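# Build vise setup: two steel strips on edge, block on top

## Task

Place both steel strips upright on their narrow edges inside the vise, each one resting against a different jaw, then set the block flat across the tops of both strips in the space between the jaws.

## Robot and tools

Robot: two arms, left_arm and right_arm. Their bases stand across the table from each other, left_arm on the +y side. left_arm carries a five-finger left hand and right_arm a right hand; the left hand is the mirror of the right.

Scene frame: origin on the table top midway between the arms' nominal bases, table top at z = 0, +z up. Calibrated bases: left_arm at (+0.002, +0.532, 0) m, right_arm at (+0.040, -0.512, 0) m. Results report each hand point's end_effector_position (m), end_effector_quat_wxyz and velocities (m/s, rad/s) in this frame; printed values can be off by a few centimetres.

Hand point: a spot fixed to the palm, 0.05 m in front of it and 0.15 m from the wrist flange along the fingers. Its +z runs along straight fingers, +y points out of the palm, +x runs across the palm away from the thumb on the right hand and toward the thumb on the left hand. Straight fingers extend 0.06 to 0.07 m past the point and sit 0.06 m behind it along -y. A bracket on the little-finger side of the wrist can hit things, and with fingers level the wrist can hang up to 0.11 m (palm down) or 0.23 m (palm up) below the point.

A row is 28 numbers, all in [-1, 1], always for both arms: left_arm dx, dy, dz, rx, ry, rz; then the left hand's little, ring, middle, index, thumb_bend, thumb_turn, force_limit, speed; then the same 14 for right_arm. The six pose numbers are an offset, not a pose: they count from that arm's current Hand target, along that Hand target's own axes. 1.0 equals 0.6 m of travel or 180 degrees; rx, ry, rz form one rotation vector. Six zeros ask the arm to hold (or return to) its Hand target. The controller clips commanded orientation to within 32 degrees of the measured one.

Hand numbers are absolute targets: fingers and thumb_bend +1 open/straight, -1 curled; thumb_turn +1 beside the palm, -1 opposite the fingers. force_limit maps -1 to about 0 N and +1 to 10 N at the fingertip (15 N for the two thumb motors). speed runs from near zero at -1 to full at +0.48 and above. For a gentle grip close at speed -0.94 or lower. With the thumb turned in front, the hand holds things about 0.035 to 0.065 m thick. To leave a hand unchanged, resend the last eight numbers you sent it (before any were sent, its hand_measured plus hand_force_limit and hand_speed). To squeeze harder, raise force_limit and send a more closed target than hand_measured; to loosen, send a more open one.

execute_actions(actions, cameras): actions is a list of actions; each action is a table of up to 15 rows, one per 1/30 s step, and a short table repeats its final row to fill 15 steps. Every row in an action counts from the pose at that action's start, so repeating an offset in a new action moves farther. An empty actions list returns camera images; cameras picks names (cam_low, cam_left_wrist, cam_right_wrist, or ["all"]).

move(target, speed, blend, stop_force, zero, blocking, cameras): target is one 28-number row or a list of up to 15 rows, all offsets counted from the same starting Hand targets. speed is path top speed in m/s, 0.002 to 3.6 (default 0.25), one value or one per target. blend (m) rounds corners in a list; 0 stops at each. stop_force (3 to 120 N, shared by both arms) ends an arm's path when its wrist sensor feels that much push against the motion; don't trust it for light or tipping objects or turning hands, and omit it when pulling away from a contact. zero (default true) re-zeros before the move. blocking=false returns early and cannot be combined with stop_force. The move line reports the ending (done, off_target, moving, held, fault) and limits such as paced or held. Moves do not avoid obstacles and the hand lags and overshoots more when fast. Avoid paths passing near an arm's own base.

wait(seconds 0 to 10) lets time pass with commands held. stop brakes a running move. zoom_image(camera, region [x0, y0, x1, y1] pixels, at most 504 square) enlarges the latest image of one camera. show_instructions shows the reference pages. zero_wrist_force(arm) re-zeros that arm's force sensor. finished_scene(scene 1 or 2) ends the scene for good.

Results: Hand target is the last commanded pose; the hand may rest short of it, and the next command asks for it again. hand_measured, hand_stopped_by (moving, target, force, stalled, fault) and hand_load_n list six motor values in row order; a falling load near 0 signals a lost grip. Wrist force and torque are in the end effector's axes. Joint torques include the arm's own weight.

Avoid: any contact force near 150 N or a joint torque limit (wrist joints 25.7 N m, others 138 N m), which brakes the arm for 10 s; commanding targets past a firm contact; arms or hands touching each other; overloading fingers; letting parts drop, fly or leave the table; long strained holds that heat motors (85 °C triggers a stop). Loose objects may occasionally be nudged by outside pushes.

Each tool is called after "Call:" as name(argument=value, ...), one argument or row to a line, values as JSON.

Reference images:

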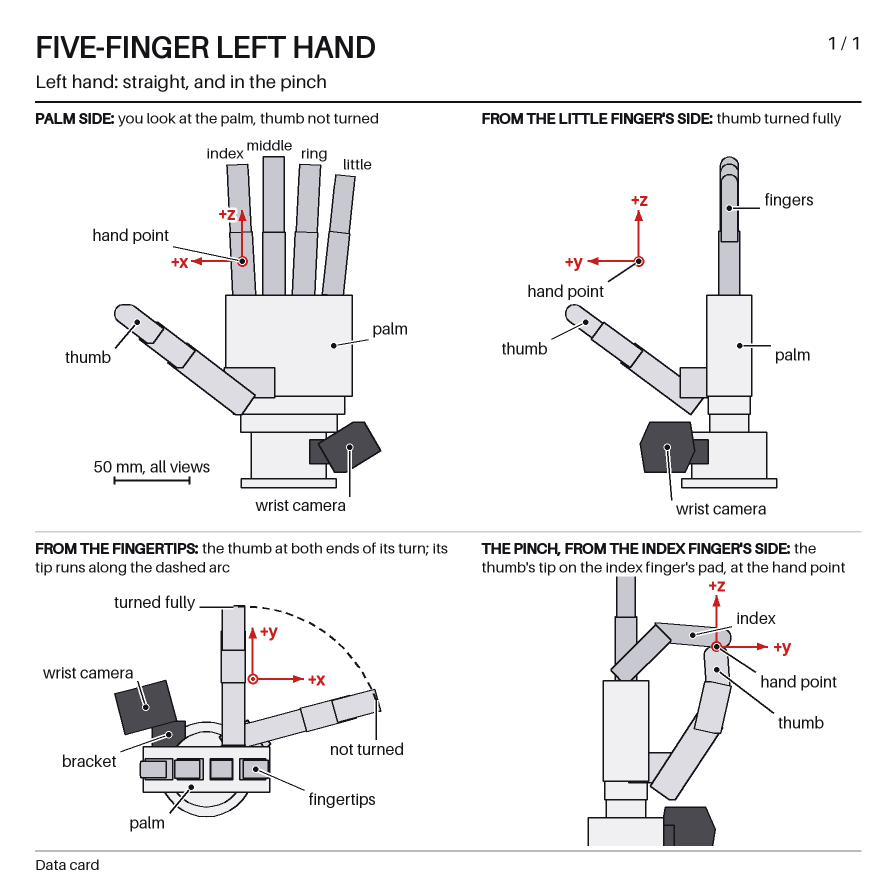

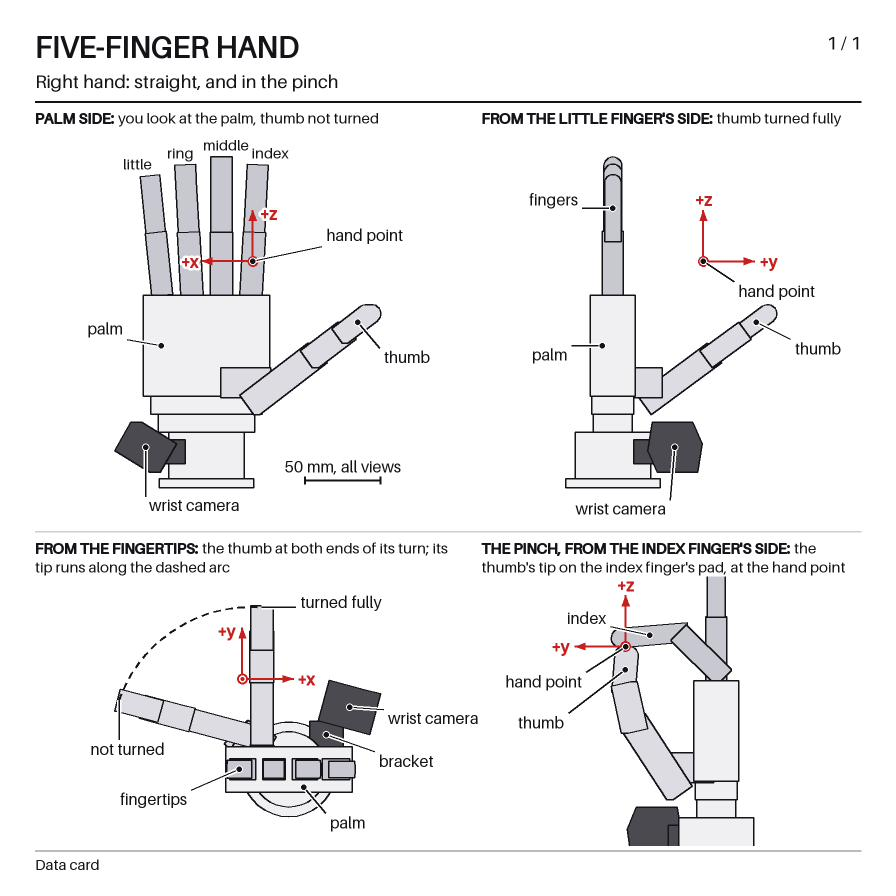

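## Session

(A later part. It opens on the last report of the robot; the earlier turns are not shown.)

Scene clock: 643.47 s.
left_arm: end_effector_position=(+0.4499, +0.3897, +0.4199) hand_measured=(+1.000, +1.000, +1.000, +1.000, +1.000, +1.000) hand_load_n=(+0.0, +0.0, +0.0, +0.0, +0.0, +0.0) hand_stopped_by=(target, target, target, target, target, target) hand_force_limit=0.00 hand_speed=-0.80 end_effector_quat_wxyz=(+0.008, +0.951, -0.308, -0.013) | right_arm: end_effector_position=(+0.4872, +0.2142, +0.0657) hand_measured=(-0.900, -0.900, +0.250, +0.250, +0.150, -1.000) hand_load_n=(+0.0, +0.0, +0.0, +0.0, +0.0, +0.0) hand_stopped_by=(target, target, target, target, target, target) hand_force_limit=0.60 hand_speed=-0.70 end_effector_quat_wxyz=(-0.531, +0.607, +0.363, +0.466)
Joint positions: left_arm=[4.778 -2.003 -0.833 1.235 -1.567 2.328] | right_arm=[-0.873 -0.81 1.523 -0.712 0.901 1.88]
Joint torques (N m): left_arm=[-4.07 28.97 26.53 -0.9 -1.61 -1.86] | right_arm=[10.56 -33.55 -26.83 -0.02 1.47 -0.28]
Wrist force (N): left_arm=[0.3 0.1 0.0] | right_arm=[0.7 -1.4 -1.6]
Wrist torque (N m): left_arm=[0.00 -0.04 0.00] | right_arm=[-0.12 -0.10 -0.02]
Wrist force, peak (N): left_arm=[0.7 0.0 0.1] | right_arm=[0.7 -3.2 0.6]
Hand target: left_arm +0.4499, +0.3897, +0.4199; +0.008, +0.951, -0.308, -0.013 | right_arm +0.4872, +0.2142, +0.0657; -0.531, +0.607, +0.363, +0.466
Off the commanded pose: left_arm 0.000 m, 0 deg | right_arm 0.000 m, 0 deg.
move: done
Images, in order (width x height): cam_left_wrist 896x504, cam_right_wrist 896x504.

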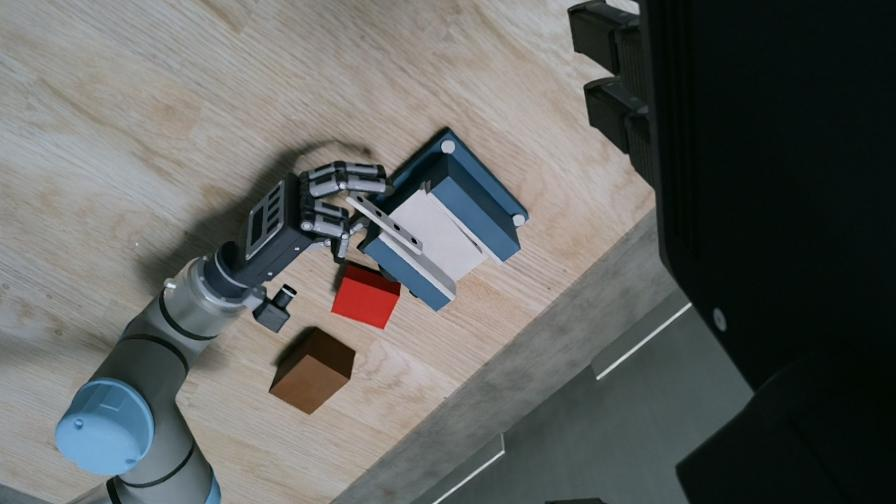

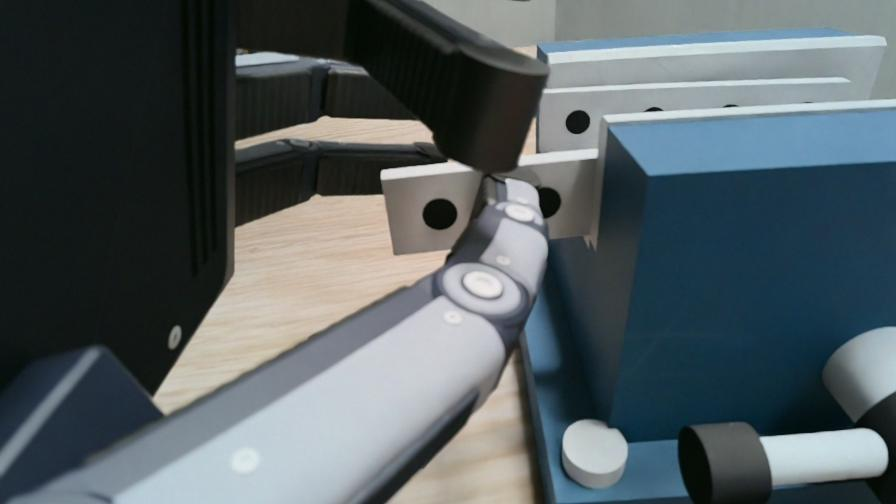

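Call:
move(
  target=[
    [0,0,0,0,0,0,1,1,1,1,1,1,0,-0.8,0,0,-0.0033,0,0,0,-0.9,-0.9,0.25,0.25,0.15,-1,0.6,-0.7],
    [0,0,0,0,0,0,1,1,1,1,1,1,0,-0.8,-0.0243,-0.0762,-0.0033,0,0,0,-0.9,-0.9,0.25,0.25,0.15,-1,0.6,-0.7],
  ],
  speed=[0.01,0.03],
  cameras=["cam_right_wrist","cam_left_wrist"],
)

Call:
zoom_image(
  camera="cam_left_wrist",
  region=[340, 150, 500, 310],
)

Call:
zoom_image(
  camera="cam_right_wrist",
  region=[396, 120, 896, 504],
)

Scene clock: 673.27 s.
left_arm: end_effector_position=(+0.4499, +0.3897, +0.4199) hand_measured=(+1.000, +1.000, +1.000, +1.000, +1.000, +1.000) hand_load_n=(+0.0, +0.0, +0.5, +0.0, -0.5, +0.0) hand_stopped_by=(target, target, target, target, target, target) hand_force_limit=0.00 hand_speed=-0.80 end_effector_quat_wxyz=(+0.008, +0.951, -0.308, -0.013) | right_arm: end_effector_position=(+0.4397, +0.2209, +0.0658) hand_measured=(-0.900, -0.900, +0.250, +0.250, +0.150, -1.000) hand_load_n=(+0.0, +0.0, +0.0, +0.0, +0.0, +0.0) hand_stopped_by=(target, target, target, target, target, target) hand_force_limit=0.60 hand_speed=-0.70 end_effector_quat_wxyz=(-0.531, +0.607, +0.363, +0.466)
Joint positions: left_arm=[4.778 -2.003 -0.833 1.235 -1.567 2.328] | right_arm=[-0.809 -0.847 1.598 -0.749 0.966 1.88]
Joint torques (N m): left_arm=[-4.2 28.92 27.11 -0.84 -1.64 -1.71] | right_arm=[9.88 -50.71 -8.1 -2.87 2.17 1.69]
Wrist force (N): left_arm=[0.4 0.0 0.1] | right_arm=[0.9 -1.3 -1.7]
Wrist torque (N m): left_arm=[-0.01 -0.07 0.01] | right_arm=[-0.10 -0.11 -0.01]
Wrist force, peak (N): left_arm=[0.6 0.3 -0.3] | right_arm=[1.1 -1.5 -1.6]
Hand target: left_arm +0.4499, +0.3897, +0.4199; +0.008, +0.951, -0.308, -0.013 | right_arm +0.4396, +0.2209, +0.0658; -0.531, +0.607, +0.363, +0.466
Off the commanded pose: left_arm 0.000 m, 0 deg | right_arm 0.000 m, 0 deg.
move: done
Images, in order (width x height): cam_left_wrist 896x504, cam_right_wrist 896x504.

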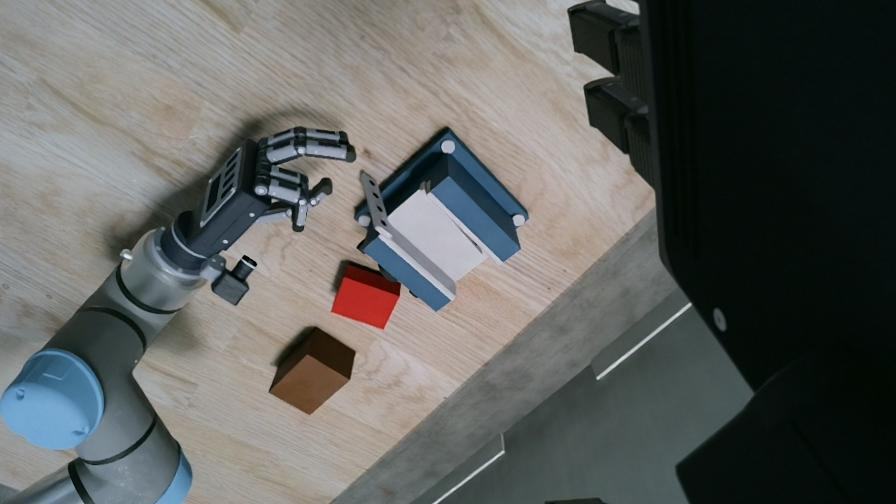

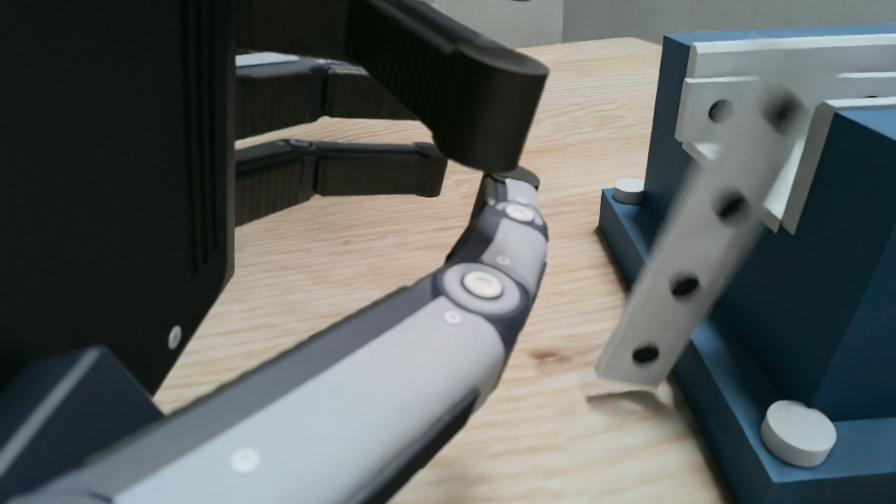

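Scaled by 3.150.

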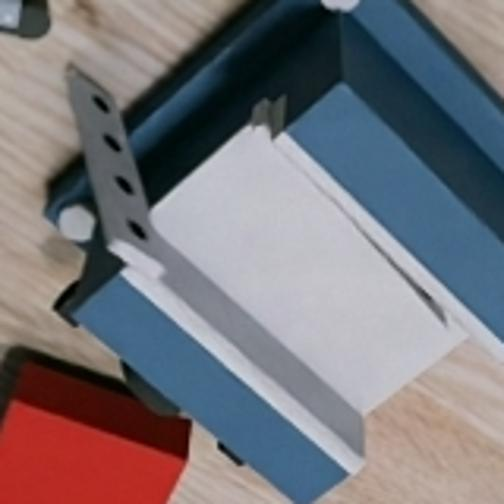

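Scaled by 1.008.

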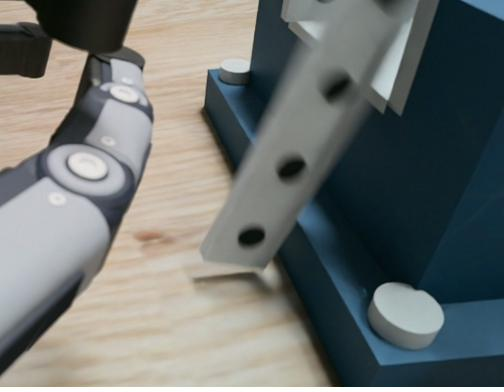

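Call:
wait(
  seconds=0.5,
  cameras=["cam_right_wrist","cam_left_wrist","cam_low"],
)

Call:
zoom_image(
  camera="cam_left_wrist",
  region=[300, 130, 500, 310],
)

Call:
zoom_image(
  camera="cam_right_wrist",
  region=[396, 0, 896, 504],
)

Scene clock: 677.90 s.
left_arm: end_effector_position=(+0.4499, +0.3897, +0.4199) hand_measured=(+1.000, +1.000, +1.000, +1.000, +1.000, +1.000) hand_load_n=(+0.0, +0.0, -0.5, +0.0, +0.0, +0.0) hand_stopped_by=(target, target, target, target, target, target) hand_force_limit=0.00 hand_speed=-0.80 end_effector_quat_wxyz=(+0.008, +0.951, -0.308, -0.013) | right_arm: end_effector_position=(+0.4396, +0.2209, +0.0658) hand_measured=(-0.900, -0.900, +0.250, +0.250, +0.150, -1.000) hand_load_n=(+0.0, +0.0, +0.0, +0.0, +0.0, +0.0) hand_stopped_by=(target, target, target, target, target, target) hand_force_limit=0.60 hand_speed=-0.70 end_effector_quat_wxyz=(-0.531, +0.607, +0.363, +0.466)
Joint positions: left_arm=[4.778 -2.003 -0.833 1.235 -1.567 2.328] | right_arm=[-0.809 -0.847 1.598 -0.749 0.966 1.88]
Joint torques (N m): left_arm=[-3.4 29.8 26.59 -0.92 -1.46 -1.78] | right_arm=[10.59 -50.56 -8.39 -2.9 1.93 1.67]
Wrist force (N): left_arm=[0.4 0.1 0.2] | right_arm=[0.9 -1.2 -1.4]
Wrist torque (N m): left_arm=[-0.01 -0.05 0.01] | right_arm=[-0.12 -0.12 -0.01]
Wrist force, peak (N): left_arm=[0.7 -0.2 0.4] | right_arm=[0.7 -1.4 -1.8]
Hand target: left_arm +0.4499, +0.3897, +0.4199; +0.008, +0.951, -0.308, -0.013 | right_arm +0.4396, +0.2209, +0.0658; -0.531, +0.607, +0.363, +0.466
Off the commanded pose: left_arm 0.000 m, 0 deg | right_arm 0.000 m, 0 deg.
wait: 0.50 s; at rest from the start

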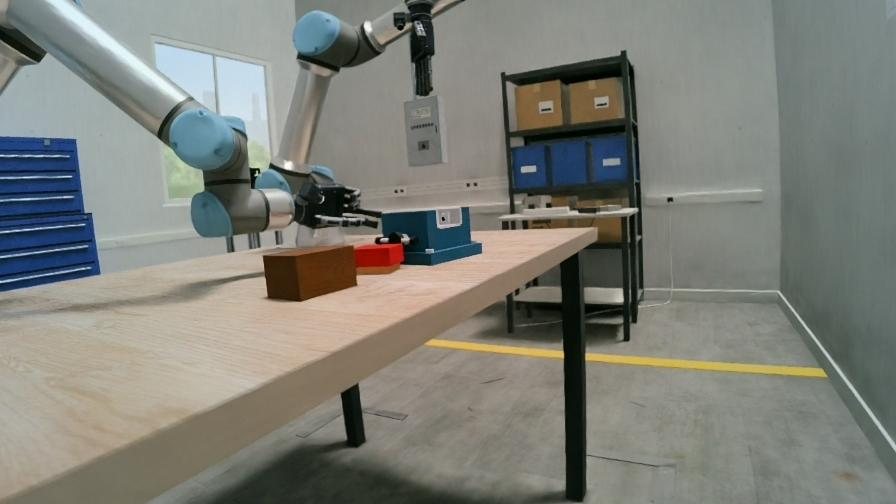

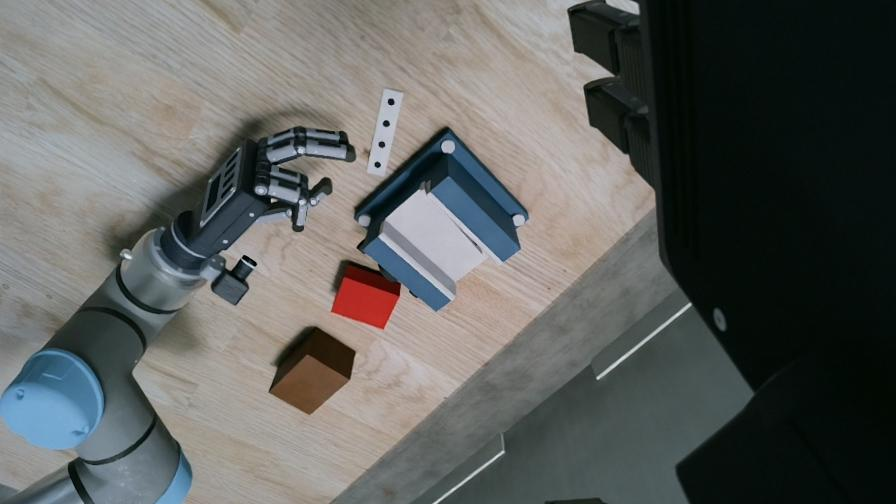

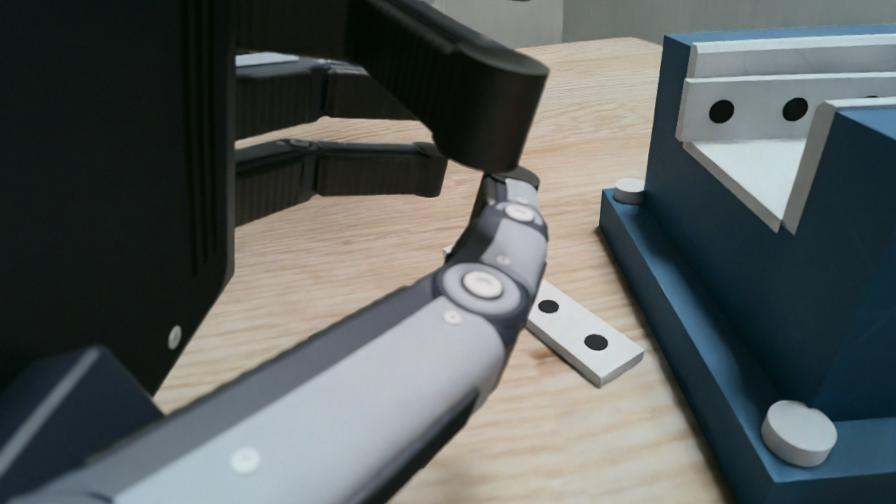

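Scaled by 2.520.

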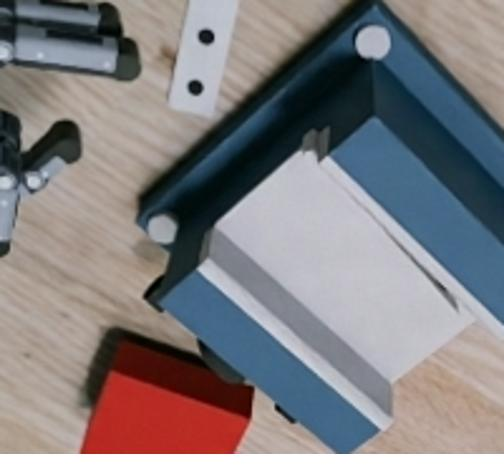

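Scaled by 1.000.

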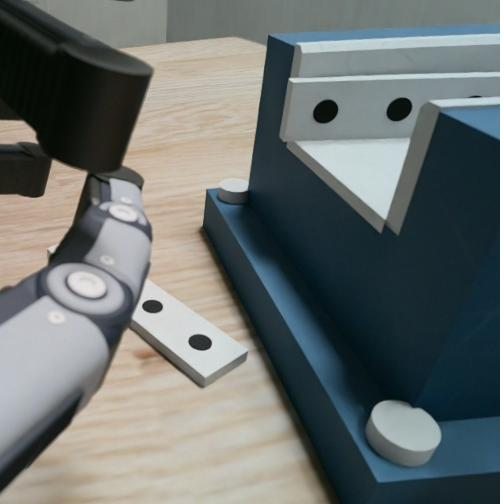

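Call:
zoom_image(
  camera="cam_left_wrist",
  region=[330, 80, 430, 180],
)

Scaled by 5.040.

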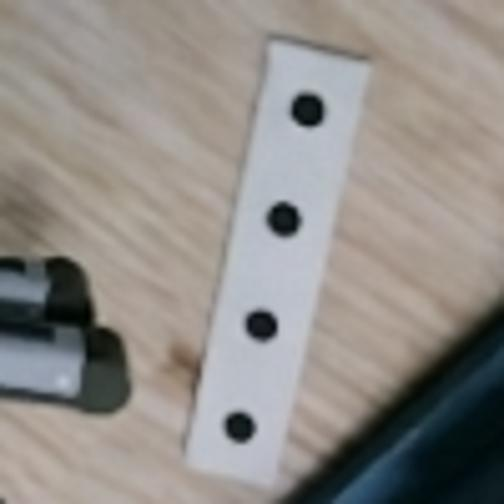

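Call:
execute_actions(
  actions=[],
  cameras=["all"],
)

Scene clock: 792.10 s.
left_arm: end_effector_position=(+0.4499, +0.3897, +0.4199) hand_measured=(+1.000, +1.000, +1.000, +1.000, +1.000, +1.000) hand_load_n=(+0.0, +0.0, +0.0, +0.0, +0.0, +0.0) hand_stopped_by=(target, target, target, target, target, target) hand_force_limit=0.00 hand_speed=-0.80 end_effector_quat_wxyz=(+0.008, +0.951, -0.308, -0.013) | right_arm: end_effector_position=(+0.4396, +0.2209, +0.0658) hand_measured=(-0.900, -0.900, +0.250, +0.250, +0.150, -1.000) hand_load_n=(+0.5, +0.0, +0.0, +0.0, +0.0, +0.0) hand_stopped_by=(target, target, target, target, target, target) hand_force_limit=0.60 hand_speed=-0.70 end_effector_quat_wxyz=(-0.531, +0.607, +0.363, +0.466)
Joint positions: left_arm=[4.778 -2.003 -0.833 1.235 -1.567 2.328] | right_arm=[-0.809 -0.847 1.598 -0.749 0.966 1.88]
Joint velocities: within noise
Joint torques (N m): left_arm=[-3.57 29.53 27.06 -0.92 -1.44 -1.85] | right_arm=[10.54 -50.43 -8.01 -2.88 1.95 1.69]
Motor temperatures (°C): left_arm=[28 30 29 33 32 33] | right_arm=[25 25 29 35 33 39]
Wrist force (N): left_arm=[0.4 0.0 0.3] | right_arm=[0.9 -1.2 -1.6]
Wrist torque (N m): left_arm=[-0.02 -0.06 0.01] | right_arm=[-0.11 -0.12 -0.01]
Wrist force, peak (N): left_arm=[0.6 0.1 0.5] | right_arm=[1.0 -1.5 -1.6]
Hand target: left_arm +0.4499, +0.3897, +0.4199; +0.008, +0.951, -0.308, -0.013 | right_arm +0.4396, +0.2209, +0.0658; -0.531, +0.607, +0.363, +0.466
Off the commanded pose: left_arm 0.000 m, 0 deg | right_arm 0.000 m, 0 deg.

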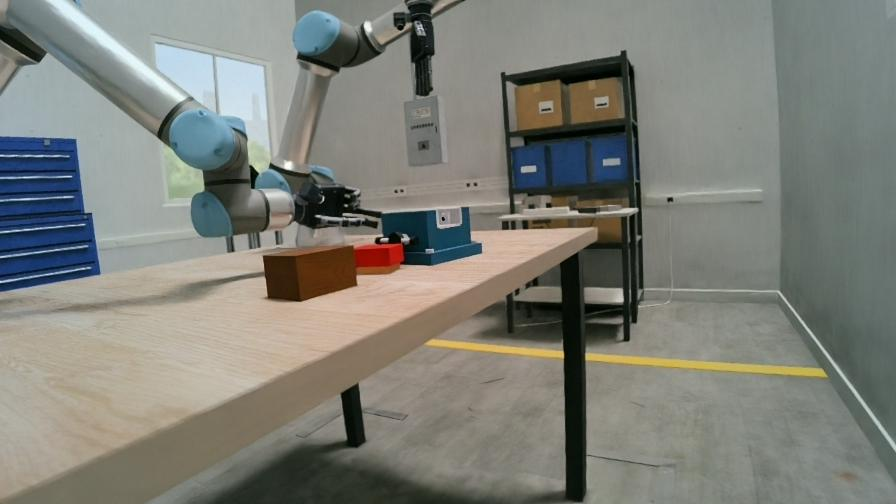

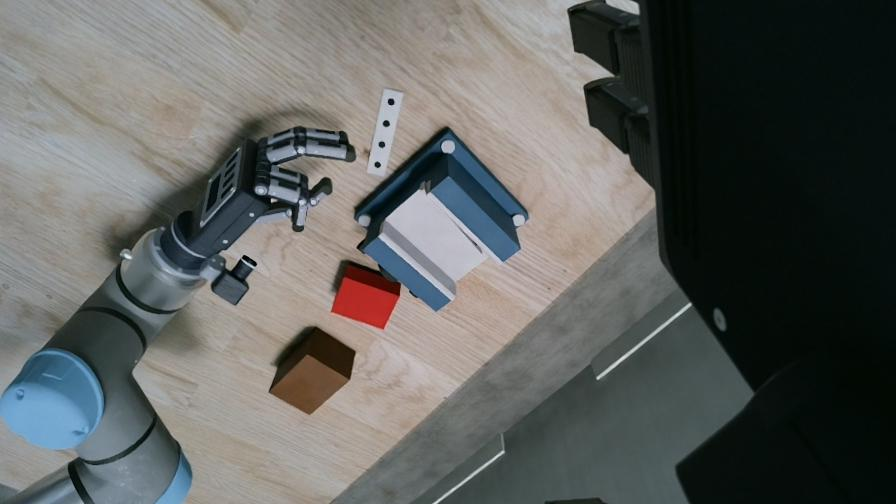

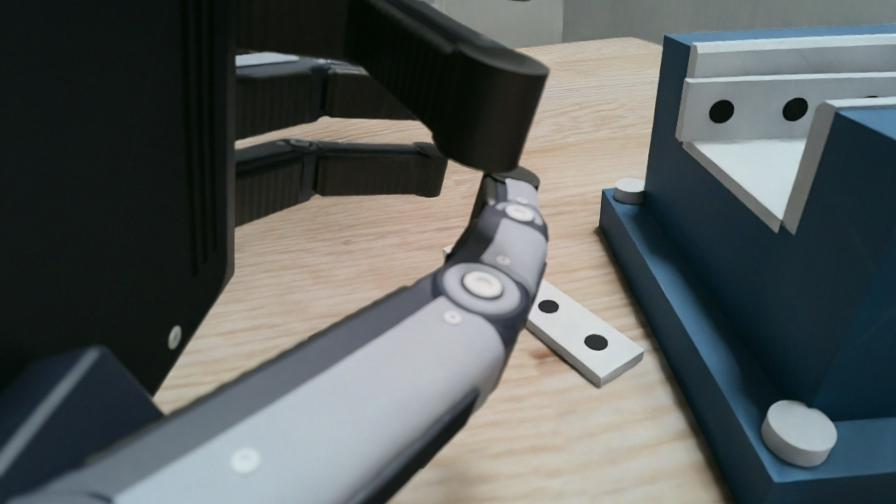

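Call:
move(
  target=[0,0,0,0,0,0,1,1,1,1,1,1,0,-0.8,0.322,-0.0525,-0.448,0,0,-0.0983,-0.9,-0.9,0.25,0.25,0.15,-1,0.6,-0.7],
  speed=0.3,
)

Call:
move(
  target=[0,0,0,0,0,0,1,1,1,1,1,1,0,-0.8,0,0,0,0,-0.5,0,-0.9,-0.9,-0.4,-0.4,1,-1,0.6,0.2],
  speed=0.5,
)

Scene clock: 976.10 s.
left_arm: end_effector_position=(+0.4499, +0.3897, +0.4199) hand_measured=(+1.000, +1.000, +1.000, +1.000, +1.000, +1.000) hand_load_n=(+0.0, +0.0, +0.0, +0.0, +0.0, +0.0) hand_stopped_by=(target, target, target, target, target, target) hand_force_limit=0.00 hand_speed=-0.80 end_effector_quat_wxyz=(+0.008, +0.951, -0.308, -0.013) | right_arm: end_effector_position=(+0.4197, -0.0483, +0.2598) hand_measured=(-0.900, -0.900, +0.250, +0.250, +0.150, -1.000) hand_load_n=(+0.0, +0.0, +0.0, +0.0, +0.0, +0.0) hand_stopped_by=(target, target, target, target, target, target) hand_force_limit=0.60 hand_speed=-0.70 end_effector_quat_wxyz=(-0.453, +0.544, +0.452, +0.542)
Joint positions: left_arm=[4.778 -2.003 -0.833 1.235 -1.567 2.328] | right_arm=[-1.283 -1.586 2.112 -0.522 0.492 1.57]
Joint torques (N m): left_arm=[-3.19 31.13 26.46 -0.95 -1.52 -1.79] | right_arm=[-10.54 -24.93 -10.16 0.23 -2.29 -1.73]
Wrist force (N): left_arm=[0.3 0.0 -0.1] | right_arm=[0.6 -1.5 -1.9]
Wrist torque (N m): left_arm=[-0.01 -0.06 0.01] | right_arm=[-0.12 -0.05 0.04]
Wrist force, peak (N): left_arm=[0.9 0.0 0.1] | right_arm=[1.4 -1.6 -2.7]
Hand target: left_arm +0.4499, +0.3897, +0.4199; +0.008, +0.951, -0.308, -0.013 | right_arm +0.4197, -0.0484, +0.2598; -0.453, +0.544, +0.453, +0.542
Off the commanded pose: left_arm 0.000 m, 0 deg | right_arm 0.000 m, 0 deg.
move: done

Scene clock: 978.53 s.
left_arm: end_effector_position=(+0.4499, +0.3897, +0.4199) hand_measured=(+1.000, +1.000, +1.000, +1.000, +1.000, +1.000) hand_load_n=(+0.0, +0.0, +0.0, +0.0, +0.0, +0.0) hand_stopped_by=(target, target, target, target, target, target) hand_force_limit=0.00 hand_speed=-0.80 end_effector_quat_wxyz=(+0.008, +0.951, -0.308, -0.013) | right_arm: end_effector_position=(+0.4197, -0.0484, +0.2598) hand_measured=(-0.900, -0.900, -0.400, -0.400, +1.000, -1.000) hand_load_n=(+0.0, +0.0, -0.5, +0.0, +0.0, +0.0) hand_stopped_by=(target, target, target, target, target, target) hand_force_limit=0.60 hand_speed=0.20 end_effector_quat_wxyz=(+0.000, +0.768, +0.640, -0.001)
Joint positions: left_arm=[4.778 -2.003 -0.833 1.235 -1.567 2.328] | right_arm=[-0.82 -0.798 0.689 1.683 1.57 0.954]
Joint torques (N m): left_arm=[-3.42 29.68 27.9 -1.07 -1.46 -1.83] | right_arm=[9.95 -34.28 -26.8 3.42 1.98 1.64]
Wrist force (N): left_arm=[0.4 -0.1 0.3] | right_arm=[0.2 -0.2 0.1]
Wrist torque (N m): left_arm=[-0.04 -0.06 0.02] | right_arm=[-0.02 -0.07 -0.05]
Wrist force, peak (N): left_arm=[0.7 0.2 0.1] | right_arm=[0.5 -1.7 -1.9]
Hand target: left_arm +0.4499, +0.3897, +0.4199; +0.008, +0.951, -0.308, -0.013 | right_arm +0.4197, -0.0484, +0.2598; +0.000, +0.768, +0.640, -0.001
Off the commanded pose: left_arm 0.000 m, 0 deg | right_arm 0.000 m, 0 deg.
move: done

Call:
move(
  target=[0,0,0,0,0,0,1,1,1,1,1,1,0,-0.8,0.29,-0.0103,0,0,0,0.8156,-0.9,-0.9,-0.4,-0.4,1,-1,0.6,0.2],
  speed=0.5,
  cameras=["all"],
)

Scene clock: 993.23 s.
left_arm: end_effector_position=(+0.4499, +0.3897, +0.4199) hand_measured=(+1.000, +1.000, +1.000, +1.000, +1.000, +1.000) hand_load_n=(+0.0, +0.0, +0.0, +0.0, +0.5, +0.0) hand_stopped_by=(target, target, target, target, target, target) hand_force_limit=0.00 hand_speed=-0.80 end_effector_quat_wxyz=(+0.008, +0.951, -0.308, -0.013) | right_arm: end_effector_position=(+0.4442, +0.1228, +0.2589) hand_measured=(-0.900, -0.900, -0.400, -0.400, +1.000, -1.000) hand_load_n=(+0.0, +0.0, +0.0, +0.0, +0.0, +0.0) hand_stopped_by=(target, target, target, target, target, target) hand_force_limit=0.60 hand_speed=0.20 end_effector_quat_wxyz=(+0.256, -0.770, +0.585, +0.012)
Joint positions: left_arm=[4.778 -2.003 -0.833 1.235 -1.567 2.328] | right_arm=[-0.886 -0.493 0.035 1.526 1.443 3.611]
Joint torques (N m): left_arm=[-3.68 30.3 26.49 -0.96 -1.58 -1.8] | right_arm=[-8.32 -42.06 -22.66 2.66 -2.4 1.55]
Wrist force (N): left_arm=[0.5 0.3 0.1] | right_arm=[0.5 -0.4 0.3]
Wrist torque (N m): left_arm=[0.03 -0.08 0.01] | right_arm=[-0.07 -0.11 -0.04]
Wrist force, peak (N): left_arm=[0.7 -0.3 0.4] | right_arm=[1.0 -0.2 1.0]
Hand target: left_arm +0.4499, +0.3897, +0.4199; +0.008, +0.951, -0.308, -0.013 | right_arm +0.4450, +0.1239, +0.2595; +0.001, +0.833, -0.553, +0.000
Off the commanded pose: left_arm 0.000 m, 0 deg | right_arm 0.002 m, 31 deg.
elbow stopped short (right arm): the move would have taken joint 3 (elbow) straighter than the controller allows.
move: off_target (right_arm)

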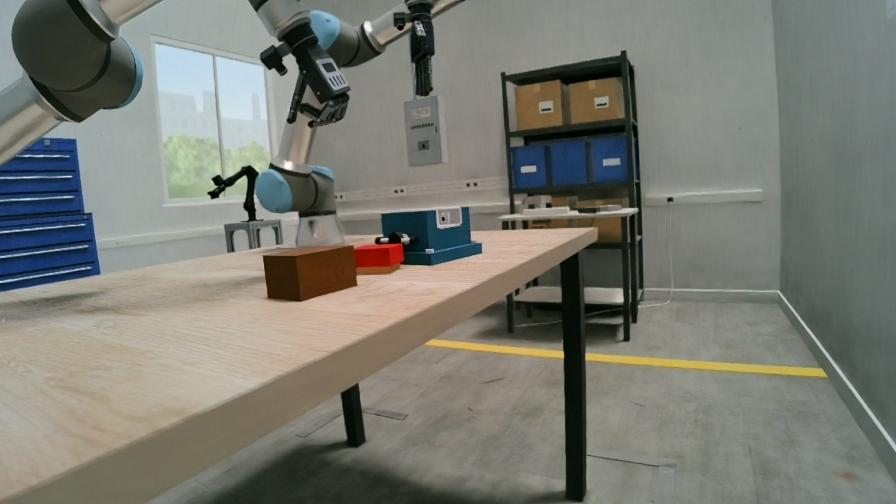

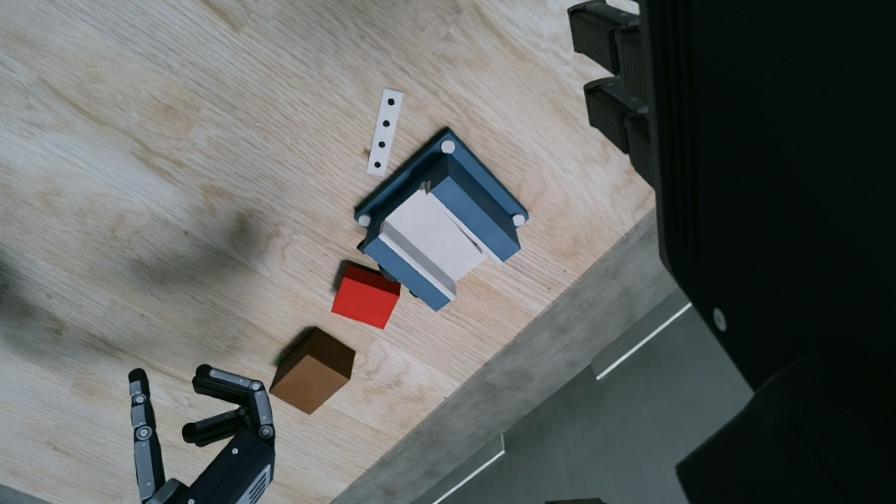

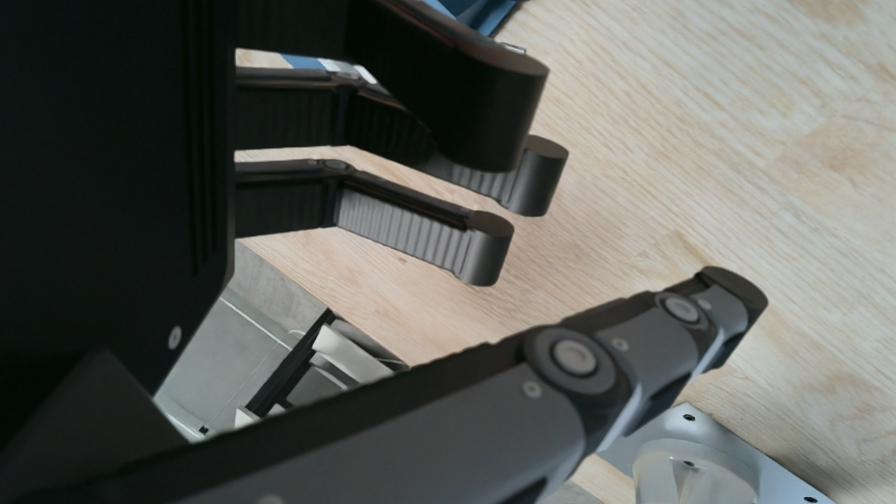

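Call:
move(
  target=[
    [0,0,0,0,0,0,1,1,1,1,1,1,0,-0.8,0,0,0.15,0,0,0,-0.9,-0.9,-0.4,-0.4,1,-1,0.6,0.2],
    [0,0,0,0,0,0,1,1,1,1,1,1,0,-0.8,0,0,0.15,0.194,0,0,-0.9,-0.9,-0.4,-0.4,1,-1,0.6,0.2],
  ],
  speed=0.3,
)

Scene clock: 1002.37 s.
left_arm: end_effector_position=(+0.4499, +0.3897, +0.4199) hand_measured=(+1.000, +1.000, +1.000, +1.000, +1.000, +1.000) hand_load_n=(+0.5, +0.0, +0.0, +0.0, +0.0, +0.0) hand_stopped_by=(target, target, target, target, target, target) hand_force_limit=0.00 hand_speed=-0.80 end_effector_quat_wxyz=(+0.008, +0.951, -0.308, -0.013) | right_arm: end_effector_position=(+0.4449, +0.1238, +0.1696) hand_measured=(-0.900, -0.900, -0.400, -0.400, +1.000, -1.000) hand_load_n=(+0.0, +0.0, +0.0, +0.0, +0.0, +0.0) hand_stopped_by=(target, target, target, target, target, target) hand_force_limit=0.60 hand_speed=0.20 end_effector_quat_wxyz=(+0.249, -0.795, +0.528, -0.166)
Joint positions: left_arm=[4.778 -2.003 -0.833 1.235 -1.567 2.328] | right_arm=[-0.751 -0.636 0.514 1.132 1.819 3.514]
Joint torques (N m): left_arm=[-3.95 31.21 27.39 -0.97 -1.55 -1.79] | right_arm=[-7.7 -58.23 -11.13 -0.03 -1.71 -1.72]
Wrist force (N): left_arm=[0.4 0.1 -0.1] | right_arm=[0.7 -0.5 0.2]
Wrist torque (N m): left_arm=[0.02 -0.07 0.01] | right_arm=[-0.09 -0.12 0.04]
Wrist force, peak (N): left_arm=[0.7 0.3 -0.1] | right_arm=[1.0 -0.4 0.3]
Hand target: left_arm +0.4499, +0.3897, +0.4199; +0.008, +0.951, -0.308, -0.013 | right_arm +0.4449, +0.1238, +0.1695; -0.249, +0.795, -0.528, +0.166
Off the commanded pose: left_arm 0.000 m, 0 deg | right_arm 0.000 m, 0 deg.
elbow stopped short (right arm): the move would have taken joint 3 (elbow) straighter than the controller allows.
move: done

Call:
move(
  target=[0,0,0,0,0,0,1,1,1,1,1,1,0,-0.8,0.192,0.085,-0.1615,-0.194,0,0,-0.9,-0.9,-0.4,-0.4,1,-1,0.6,0.2],
  speed=0.4,
)

Call:
move(
  target=[0,0,0,0,0,0,1,1,1,1,1,1,0,-0.8,0,0,0,0,0,-0.8156,-0.9,-0.9,-0.4,-0.4,1,-1,0.6,0.2],
  speed=0.6,
)

Call:
move(
  target=[0,0,0,0,0,0,1,1,1,1,1,1,0,-0.8,0,0,0,0,0.45,0,-0.9,-0.9,-0.4,-0.4,1,-1,0.6,0.2],
  speed=0.6,
  cameras=["cam_right_wrist"],
)

Scene clock: 1112.73 s.
left_arm: end_effector_position=(+0.4499, +0.3897, +0.4199) hand_measured=(+1.000, +1.000, +1.000, +1.000, +1.000, +1.000) hand_load_n=(+0.0, +0.0, +0.0, +0.0, +0.0, +0.0) hand_stopped_by=(target, target, target, target, target, target) hand_force_limit=0.00 hand_speed=-0.80 end_effector_quat_wxyz=(+0.008, +0.951, -0.308, -0.013) | right_arm: end_effector_position=(+0.3999, -0.0200, +0.2201) hand_measured=(-0.900, -0.900, -0.400, -0.400, +1.000, -1.000) hand_load_n=(+0.0, +0.0, +0.0, +0.0, +0.0, +0.0) hand_stopped_by=(target, target, target, target, target, target) hand_force_limit=0.60 hand_speed=0.20 end_effector_quat_wxyz=(-0.001, -0.833, +0.553, +0.000)
Joint positions: left_arm=[4.778 -2.003 -0.833 1.235 -1.567 2.328] | right_arm=[-0.951 -0.614 0.454 1.733 1.571 3.387]
Joint torques (N m): left_arm=[-3.45 30.62 27.06 -0.89 -1.38 -1.84] | right_arm=[-8.04 -58.46 -9.33 3.76 -2.02 -1.55]
Wrist force (N): left_arm=[0.3 0.1 0.2] | right_arm=[0.4 -0.2 0.3]
Wrist torque (N m): left_arm=[-0.01 -0.05 0.01] | right_arm=[-0.04 -0.10 0.04]
Wrist force, peak (N): left_arm=[0.7 0.1 0.3] | right_arm=[1.1 0.1 0.6]
Hand target: left_arm +0.4499, +0.3897, +0.4199; +0.008, +0.951, -0.308, -0.013 | right_arm +0.3999, -0.0201, +0.2201; +0.001, +0.833, -0.553, +0.000
Off the commanded pose: left_arm 0.000 m, 0 deg | right_arm 0.000 m, 0 deg.
move: done

Scene clock: 1115.70 s.
left_arm: end_effector_position=(+0.4499, +0.3897, +0.4199) hand_measured=(+1.000, +1.000, +1.000, +1.000, +1.000, +1.000) hand_load_n=(+0.0, +0.5, +0.0, +0.0, +0.0, +0.0) hand_stopped_by=(target, target, target, target, target, target) hand_force_limit=0.00 hand_speed=-0.80 end_effector_quat_wxyz=(+0.008, +0.951, -0.308, -0.013) | right_arm: end_effector_position=(+0.3999, -0.0201, +0.2201) hand_measured=(-0.900, -0.900, -0.400, -0.400, +1.000, -1.000) hand_load_n=(+0.0, +0.0, +0.0, +0.0, +0.0, +0.0) hand_stopped_by=(target, target, target, target, target, target) hand_force_limit=0.60 hand_speed=0.20 end_effector_quat_wxyz=(+0.000, +0.768, +0.640, -0.001)
Joint positions: left_arm=[4.778 -2.003 -0.833 1.235 -1.567 2.328] | right_arm=[-0.763 -0.757 0.718 1.613 1.57 1.012]
Joint torques (N m): left_arm=[-3.82 30.15 26.75 -1.03 -1.5 -1.8] | right_arm=[-8.01 -55.07 -11.42 0.9 -2.05 -1.79]
Wrist force (N): left_arm=[0.4 0.0 0.2] | right_arm=[-0.1 -0.3 0.4]
Wrist torque (N m): left_arm=[-0.03 -0.06 0.01] | right_arm=[-0.06 -0.03 0.01]
Wrist force, peak (N): left_arm=[0.8 -0.1 0.3] | right_arm=[0.4 -0.7 0.2]
Hand target: left_arm +0.4499, +0.3897, +0.4199; +0.008, +0.951, -0.308, -0.013 | right_arm +0.3999, -0.0201, +0.2201; +0.000, +0.768, +0.640, -0.001
Off the commanded pose: left_arm 0.000 m, 0 deg | right_arm 0.000 m, 0 deg.
move: done

Scene clock: 1117.90 s.
left_arm: end_effector_position=(+0.4499, +0.3897, +0.4199) hand_measured=(+1.000, +1.000, +1.000, +1.000, +1.000, +1.000) hand_load_n=(+0.0, +0.0, +0.0, +0.0, +0.0, +0.0) hand_stopped_by=(target, target, target, target, target, target) hand_force_limit=0.00 hand_speed=-0.80 end_effector_quat_wxyz=(+0.008, +0.951, -0.308, -0.013) | right_arm: end_effector_position=(+0.3999, -0.0201, +0.2201) hand_measured=(-0.900, -0.900, -0.400, -0.400, +1.000, -1.000) hand_load_n=(+0.0, +0.0, +0.0, +0.0, +0.0, +0.0) hand_stopped_by=(target, target, target, target, target, target) hand_force_limit=0.60 hand_speed=0.20 end_effector_quat_wxyz=(-0.416, +0.585, +0.487, +0.498)
Joint positions: left_arm=[4.778 -2.003 -0.833 1.235 -1.567 2.328] | right_arm=[-1.164 -1.491 2.026 -0.263 0.628 1.35]
Joint torques (N m): left_arm=[-3.81 30.54 27.87 -0.93 -1.41 -1.77] | right_arm=[11.35 -28.62 -10.41 -1.46 1.59 1.76]
Wrist force (N): left_arm=[0.4 0.1 0.0] | right_arm=[0.6 -1.1 -1.9]
Wrist torque (N m): left_arm=[0.01 -0.07 0.02] | right_arm=[-0.06 -0.05 -0.01]
Wrist force, peak (N): left_arm=[0.7 0.2 0.1] | right_arm=[0.7 -1.3 -1.8]
Hand target: left_arm +0.4499, +0.3897, +0.4199; +0.008, +0.951, -0.308, -0.013 | right_arm +0.3999, -0.0201, +0.2201; -0.416, +0.585, +0.487, +0.498
Off the commanded pose: left_arm 0.000 m, 0 deg | right_arm 0.000 m, 0 deg.
move: done
Images, in order (width x height): cam_right_wrist 896x504.

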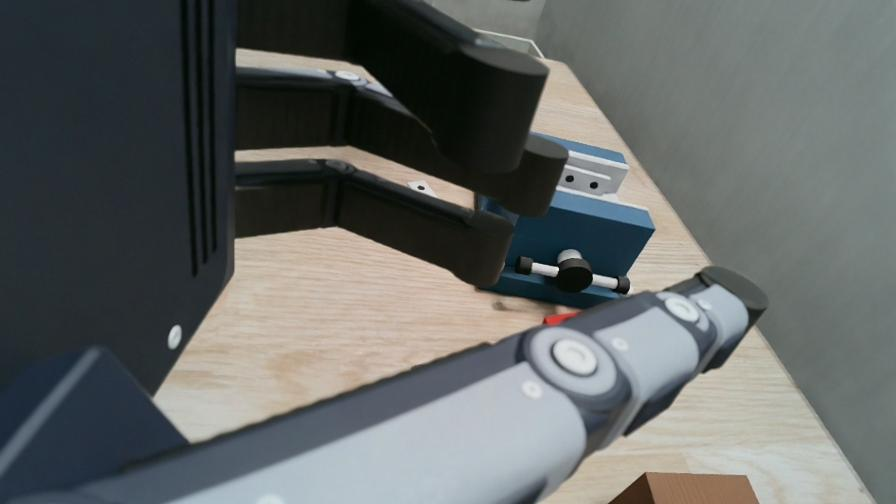

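Call:
move(
  target=[0.1047,0.0447,0.282,0,0,0.1744,-0.9,-0.9,-0.4,-0.4,1,-1,0.6,0.2,0,0,0,0,0,0,1,1,1,1,1,1,0.6,0.2],
  speed=0.3,
)

Scene clock: 1127.37 s.
left_arm: end_effector_position=(+0.4799, +0.3299, +0.2502) hand_measured=(-0.900, -0.900, -0.400, -0.400, +1.000, -1.000) hand_load_n=(+0.0, +0.0, +0.0, +0.0, +0.0, +0.0) hand_stopped_by=(target, target, target, target, target, target) hand_force_limit=0.60 hand_speed=0.20 end_effector_quat_wxyz=(+0.012, +0.832, -0.554, -0.011) | right_arm: end_effector_position=(+0.3999, -0.0201, +0.2201) hand_measured=(+1.000, +1.000, +1.000, +1.000, +1.000, +1.000) hand_load_n=(+0.0, +0.0, +0.0, +0.0, +0.0, +0.0) hand_stopped_by=(target, target, target, target, target, target) hand_force_limit=0.60 hand_speed=0.20 end_effector_quat_wxyz=(-0.416, +0.585, +0.487, +0.498)
Joint positions: left_arm=[4.619 -2.174 -1.01 1.584 -1.562 2.717] | right_arm=[-1.164 -1.491 2.026 -0.263 0.629 1.351]
Joint torques (N m): left_arm=[-6.21 32.52 20.46 -0.57 2.37 2.41] | right_arm=[9.05 -28.6 -15.48 -0.92 -1.85 1.65]
Wrist force (N): left_arm=[0.2 0.0 0.1] | right_arm=[0.3 -1.3 -1.9]
Wrist torque (N m): left_arm=[0.01 -0.03 -0.01] | right_arm=[-0.10 -0.03 -0.06]
Wrist force, peak (N): left_arm=[0.8 -0.3 1.2] | right_arm=[0.6 -1.1 -2.1]
Hand target: left_arm +0.4799, +0.3299, +0.2501; +0.012, +0.832, -0.554, -0.010 | right_arm +0.3999, -0.0201, +0.2201; -0.416, +0.585, +0.487, +0.498
Off the commanded pose: left_arm 0.000 m, 0 deg | right_arm 0.000 m, 0 deg.
move: done

Call:
move(
  target=[0.0647,-0.019,0.199,0.2044,0,0,-0.9,-0.9,-0.4,-0.4,1,-1,0.6,0.2,0,0,0,0,0,0,1,1,1,1,1,1,0.6,0.2],
  speed=0.3,
  cameras=["all"],
)

Scene clock: 1134.03 s.
left_arm: end_effector_position=(+0.5018, +0.2975, +0.1303) hand_measured=(-0.900, -0.900, -0.400, -0.400, +1.000, -1.000) hand_load_n=(+0.0, +0.0, +0.0, +0.0, +0.0, +0.0) hand_stopped_by=(target, target, target, target, target, target) hand_force_limit=0.60 hand_speed=0.20 end_effector_quat_wxyz=(-0.252, +0.793, -0.529, +0.165) | right_arm: end_effector_position=(+0.3999, -0.0201, +0.2201) hand_measured=(+1.000, +1.000, +1.000, +1.000, +1.000, +1.000) hand_load_n=(+0.0, +0.0, +0.0, +0.0, +0.0, +0.0) hand_stopped_by=(target, target, target, target, target, target) hand_force_limit=0.60 hand_speed=0.20 end_effector_quat_wxyz=(-0.416, +0.585, +0.487, +0.498)
Joint positions: left_arm=[4.391 -1.98 -1.511 2.426 -1.93 2.584] | right_arm=[-1.164 -1.491 2.026 -0.263 0.628 1.351]
Joint torques (N m): left_arm=[-5.11 43.89 13.01 0.56 -2.93 2.23] | right_arm=[4.06 -27.51 -26.8 -0.11 -2.24 1.44]
Wrist force (N): left_arm=[0.8 -1.0 0.4] | right_arm=[0.4 -1.3 -1.7]
Wrist torque (N m): left_arm=[0.07 -0.14 0.20] | right_arm=[-0.11 -0.05 -0.04]
Wrist force, peak (N): left_arm=[1.1 -0.9 0.3] | right_arm=[0.6 -1.1 -2.0]
Hand target: left_arm +0.5018, +0.2975, +0.1302; -0.252, +0.793, -0.529, +0.165 | right_arm +0.3999, -0.0201, +0.2201; -0.416, +0.585, +0.487, +0.498
Off the commanded pose: left_arm 0.000 m, 0 deg | right_arm 0.000 m, 0 deg.
move: done

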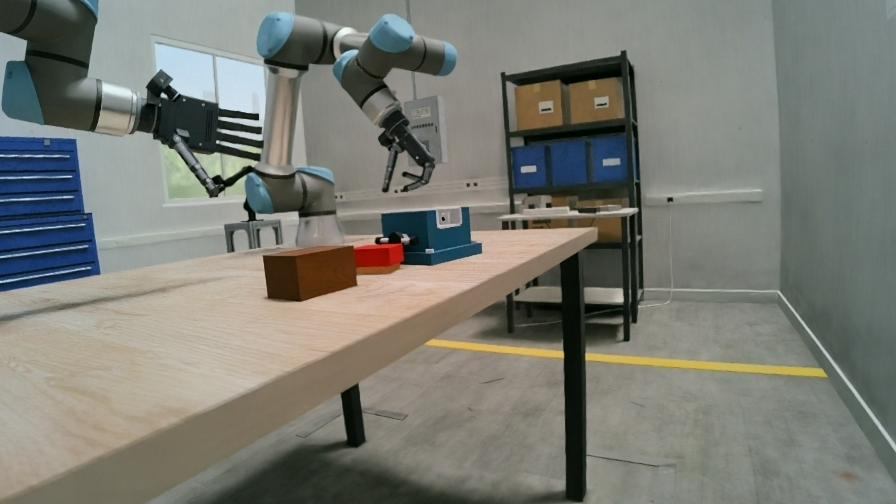

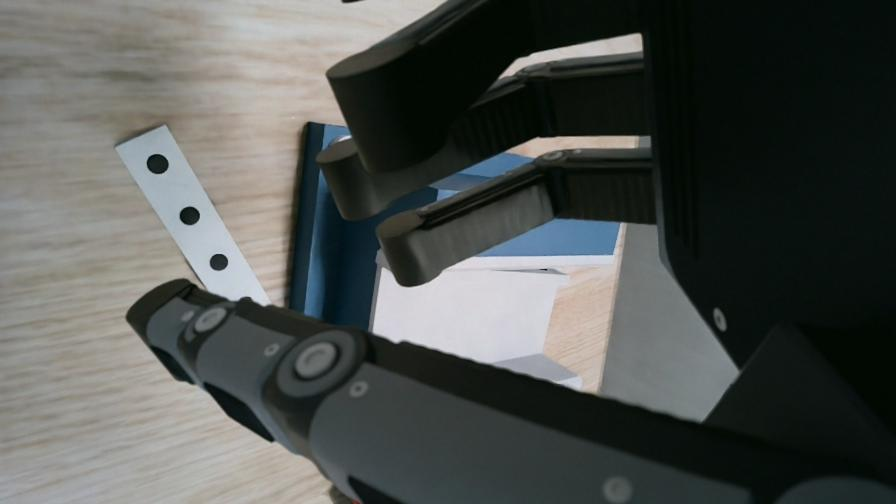

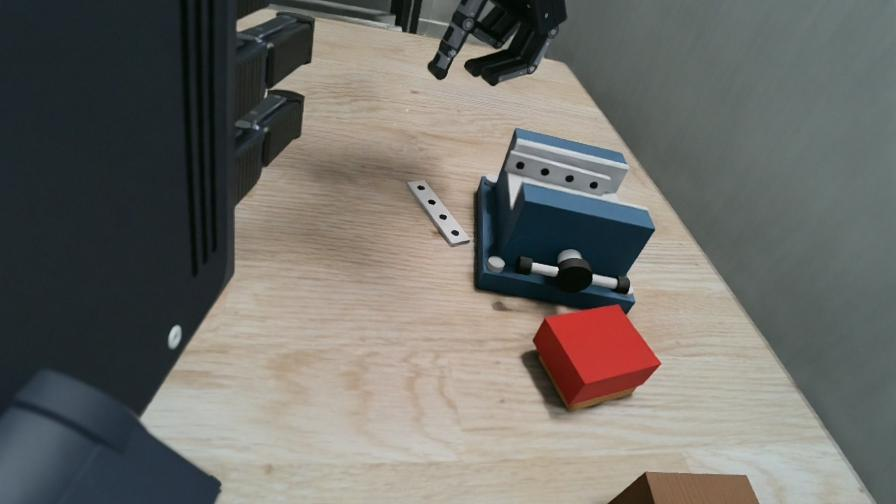

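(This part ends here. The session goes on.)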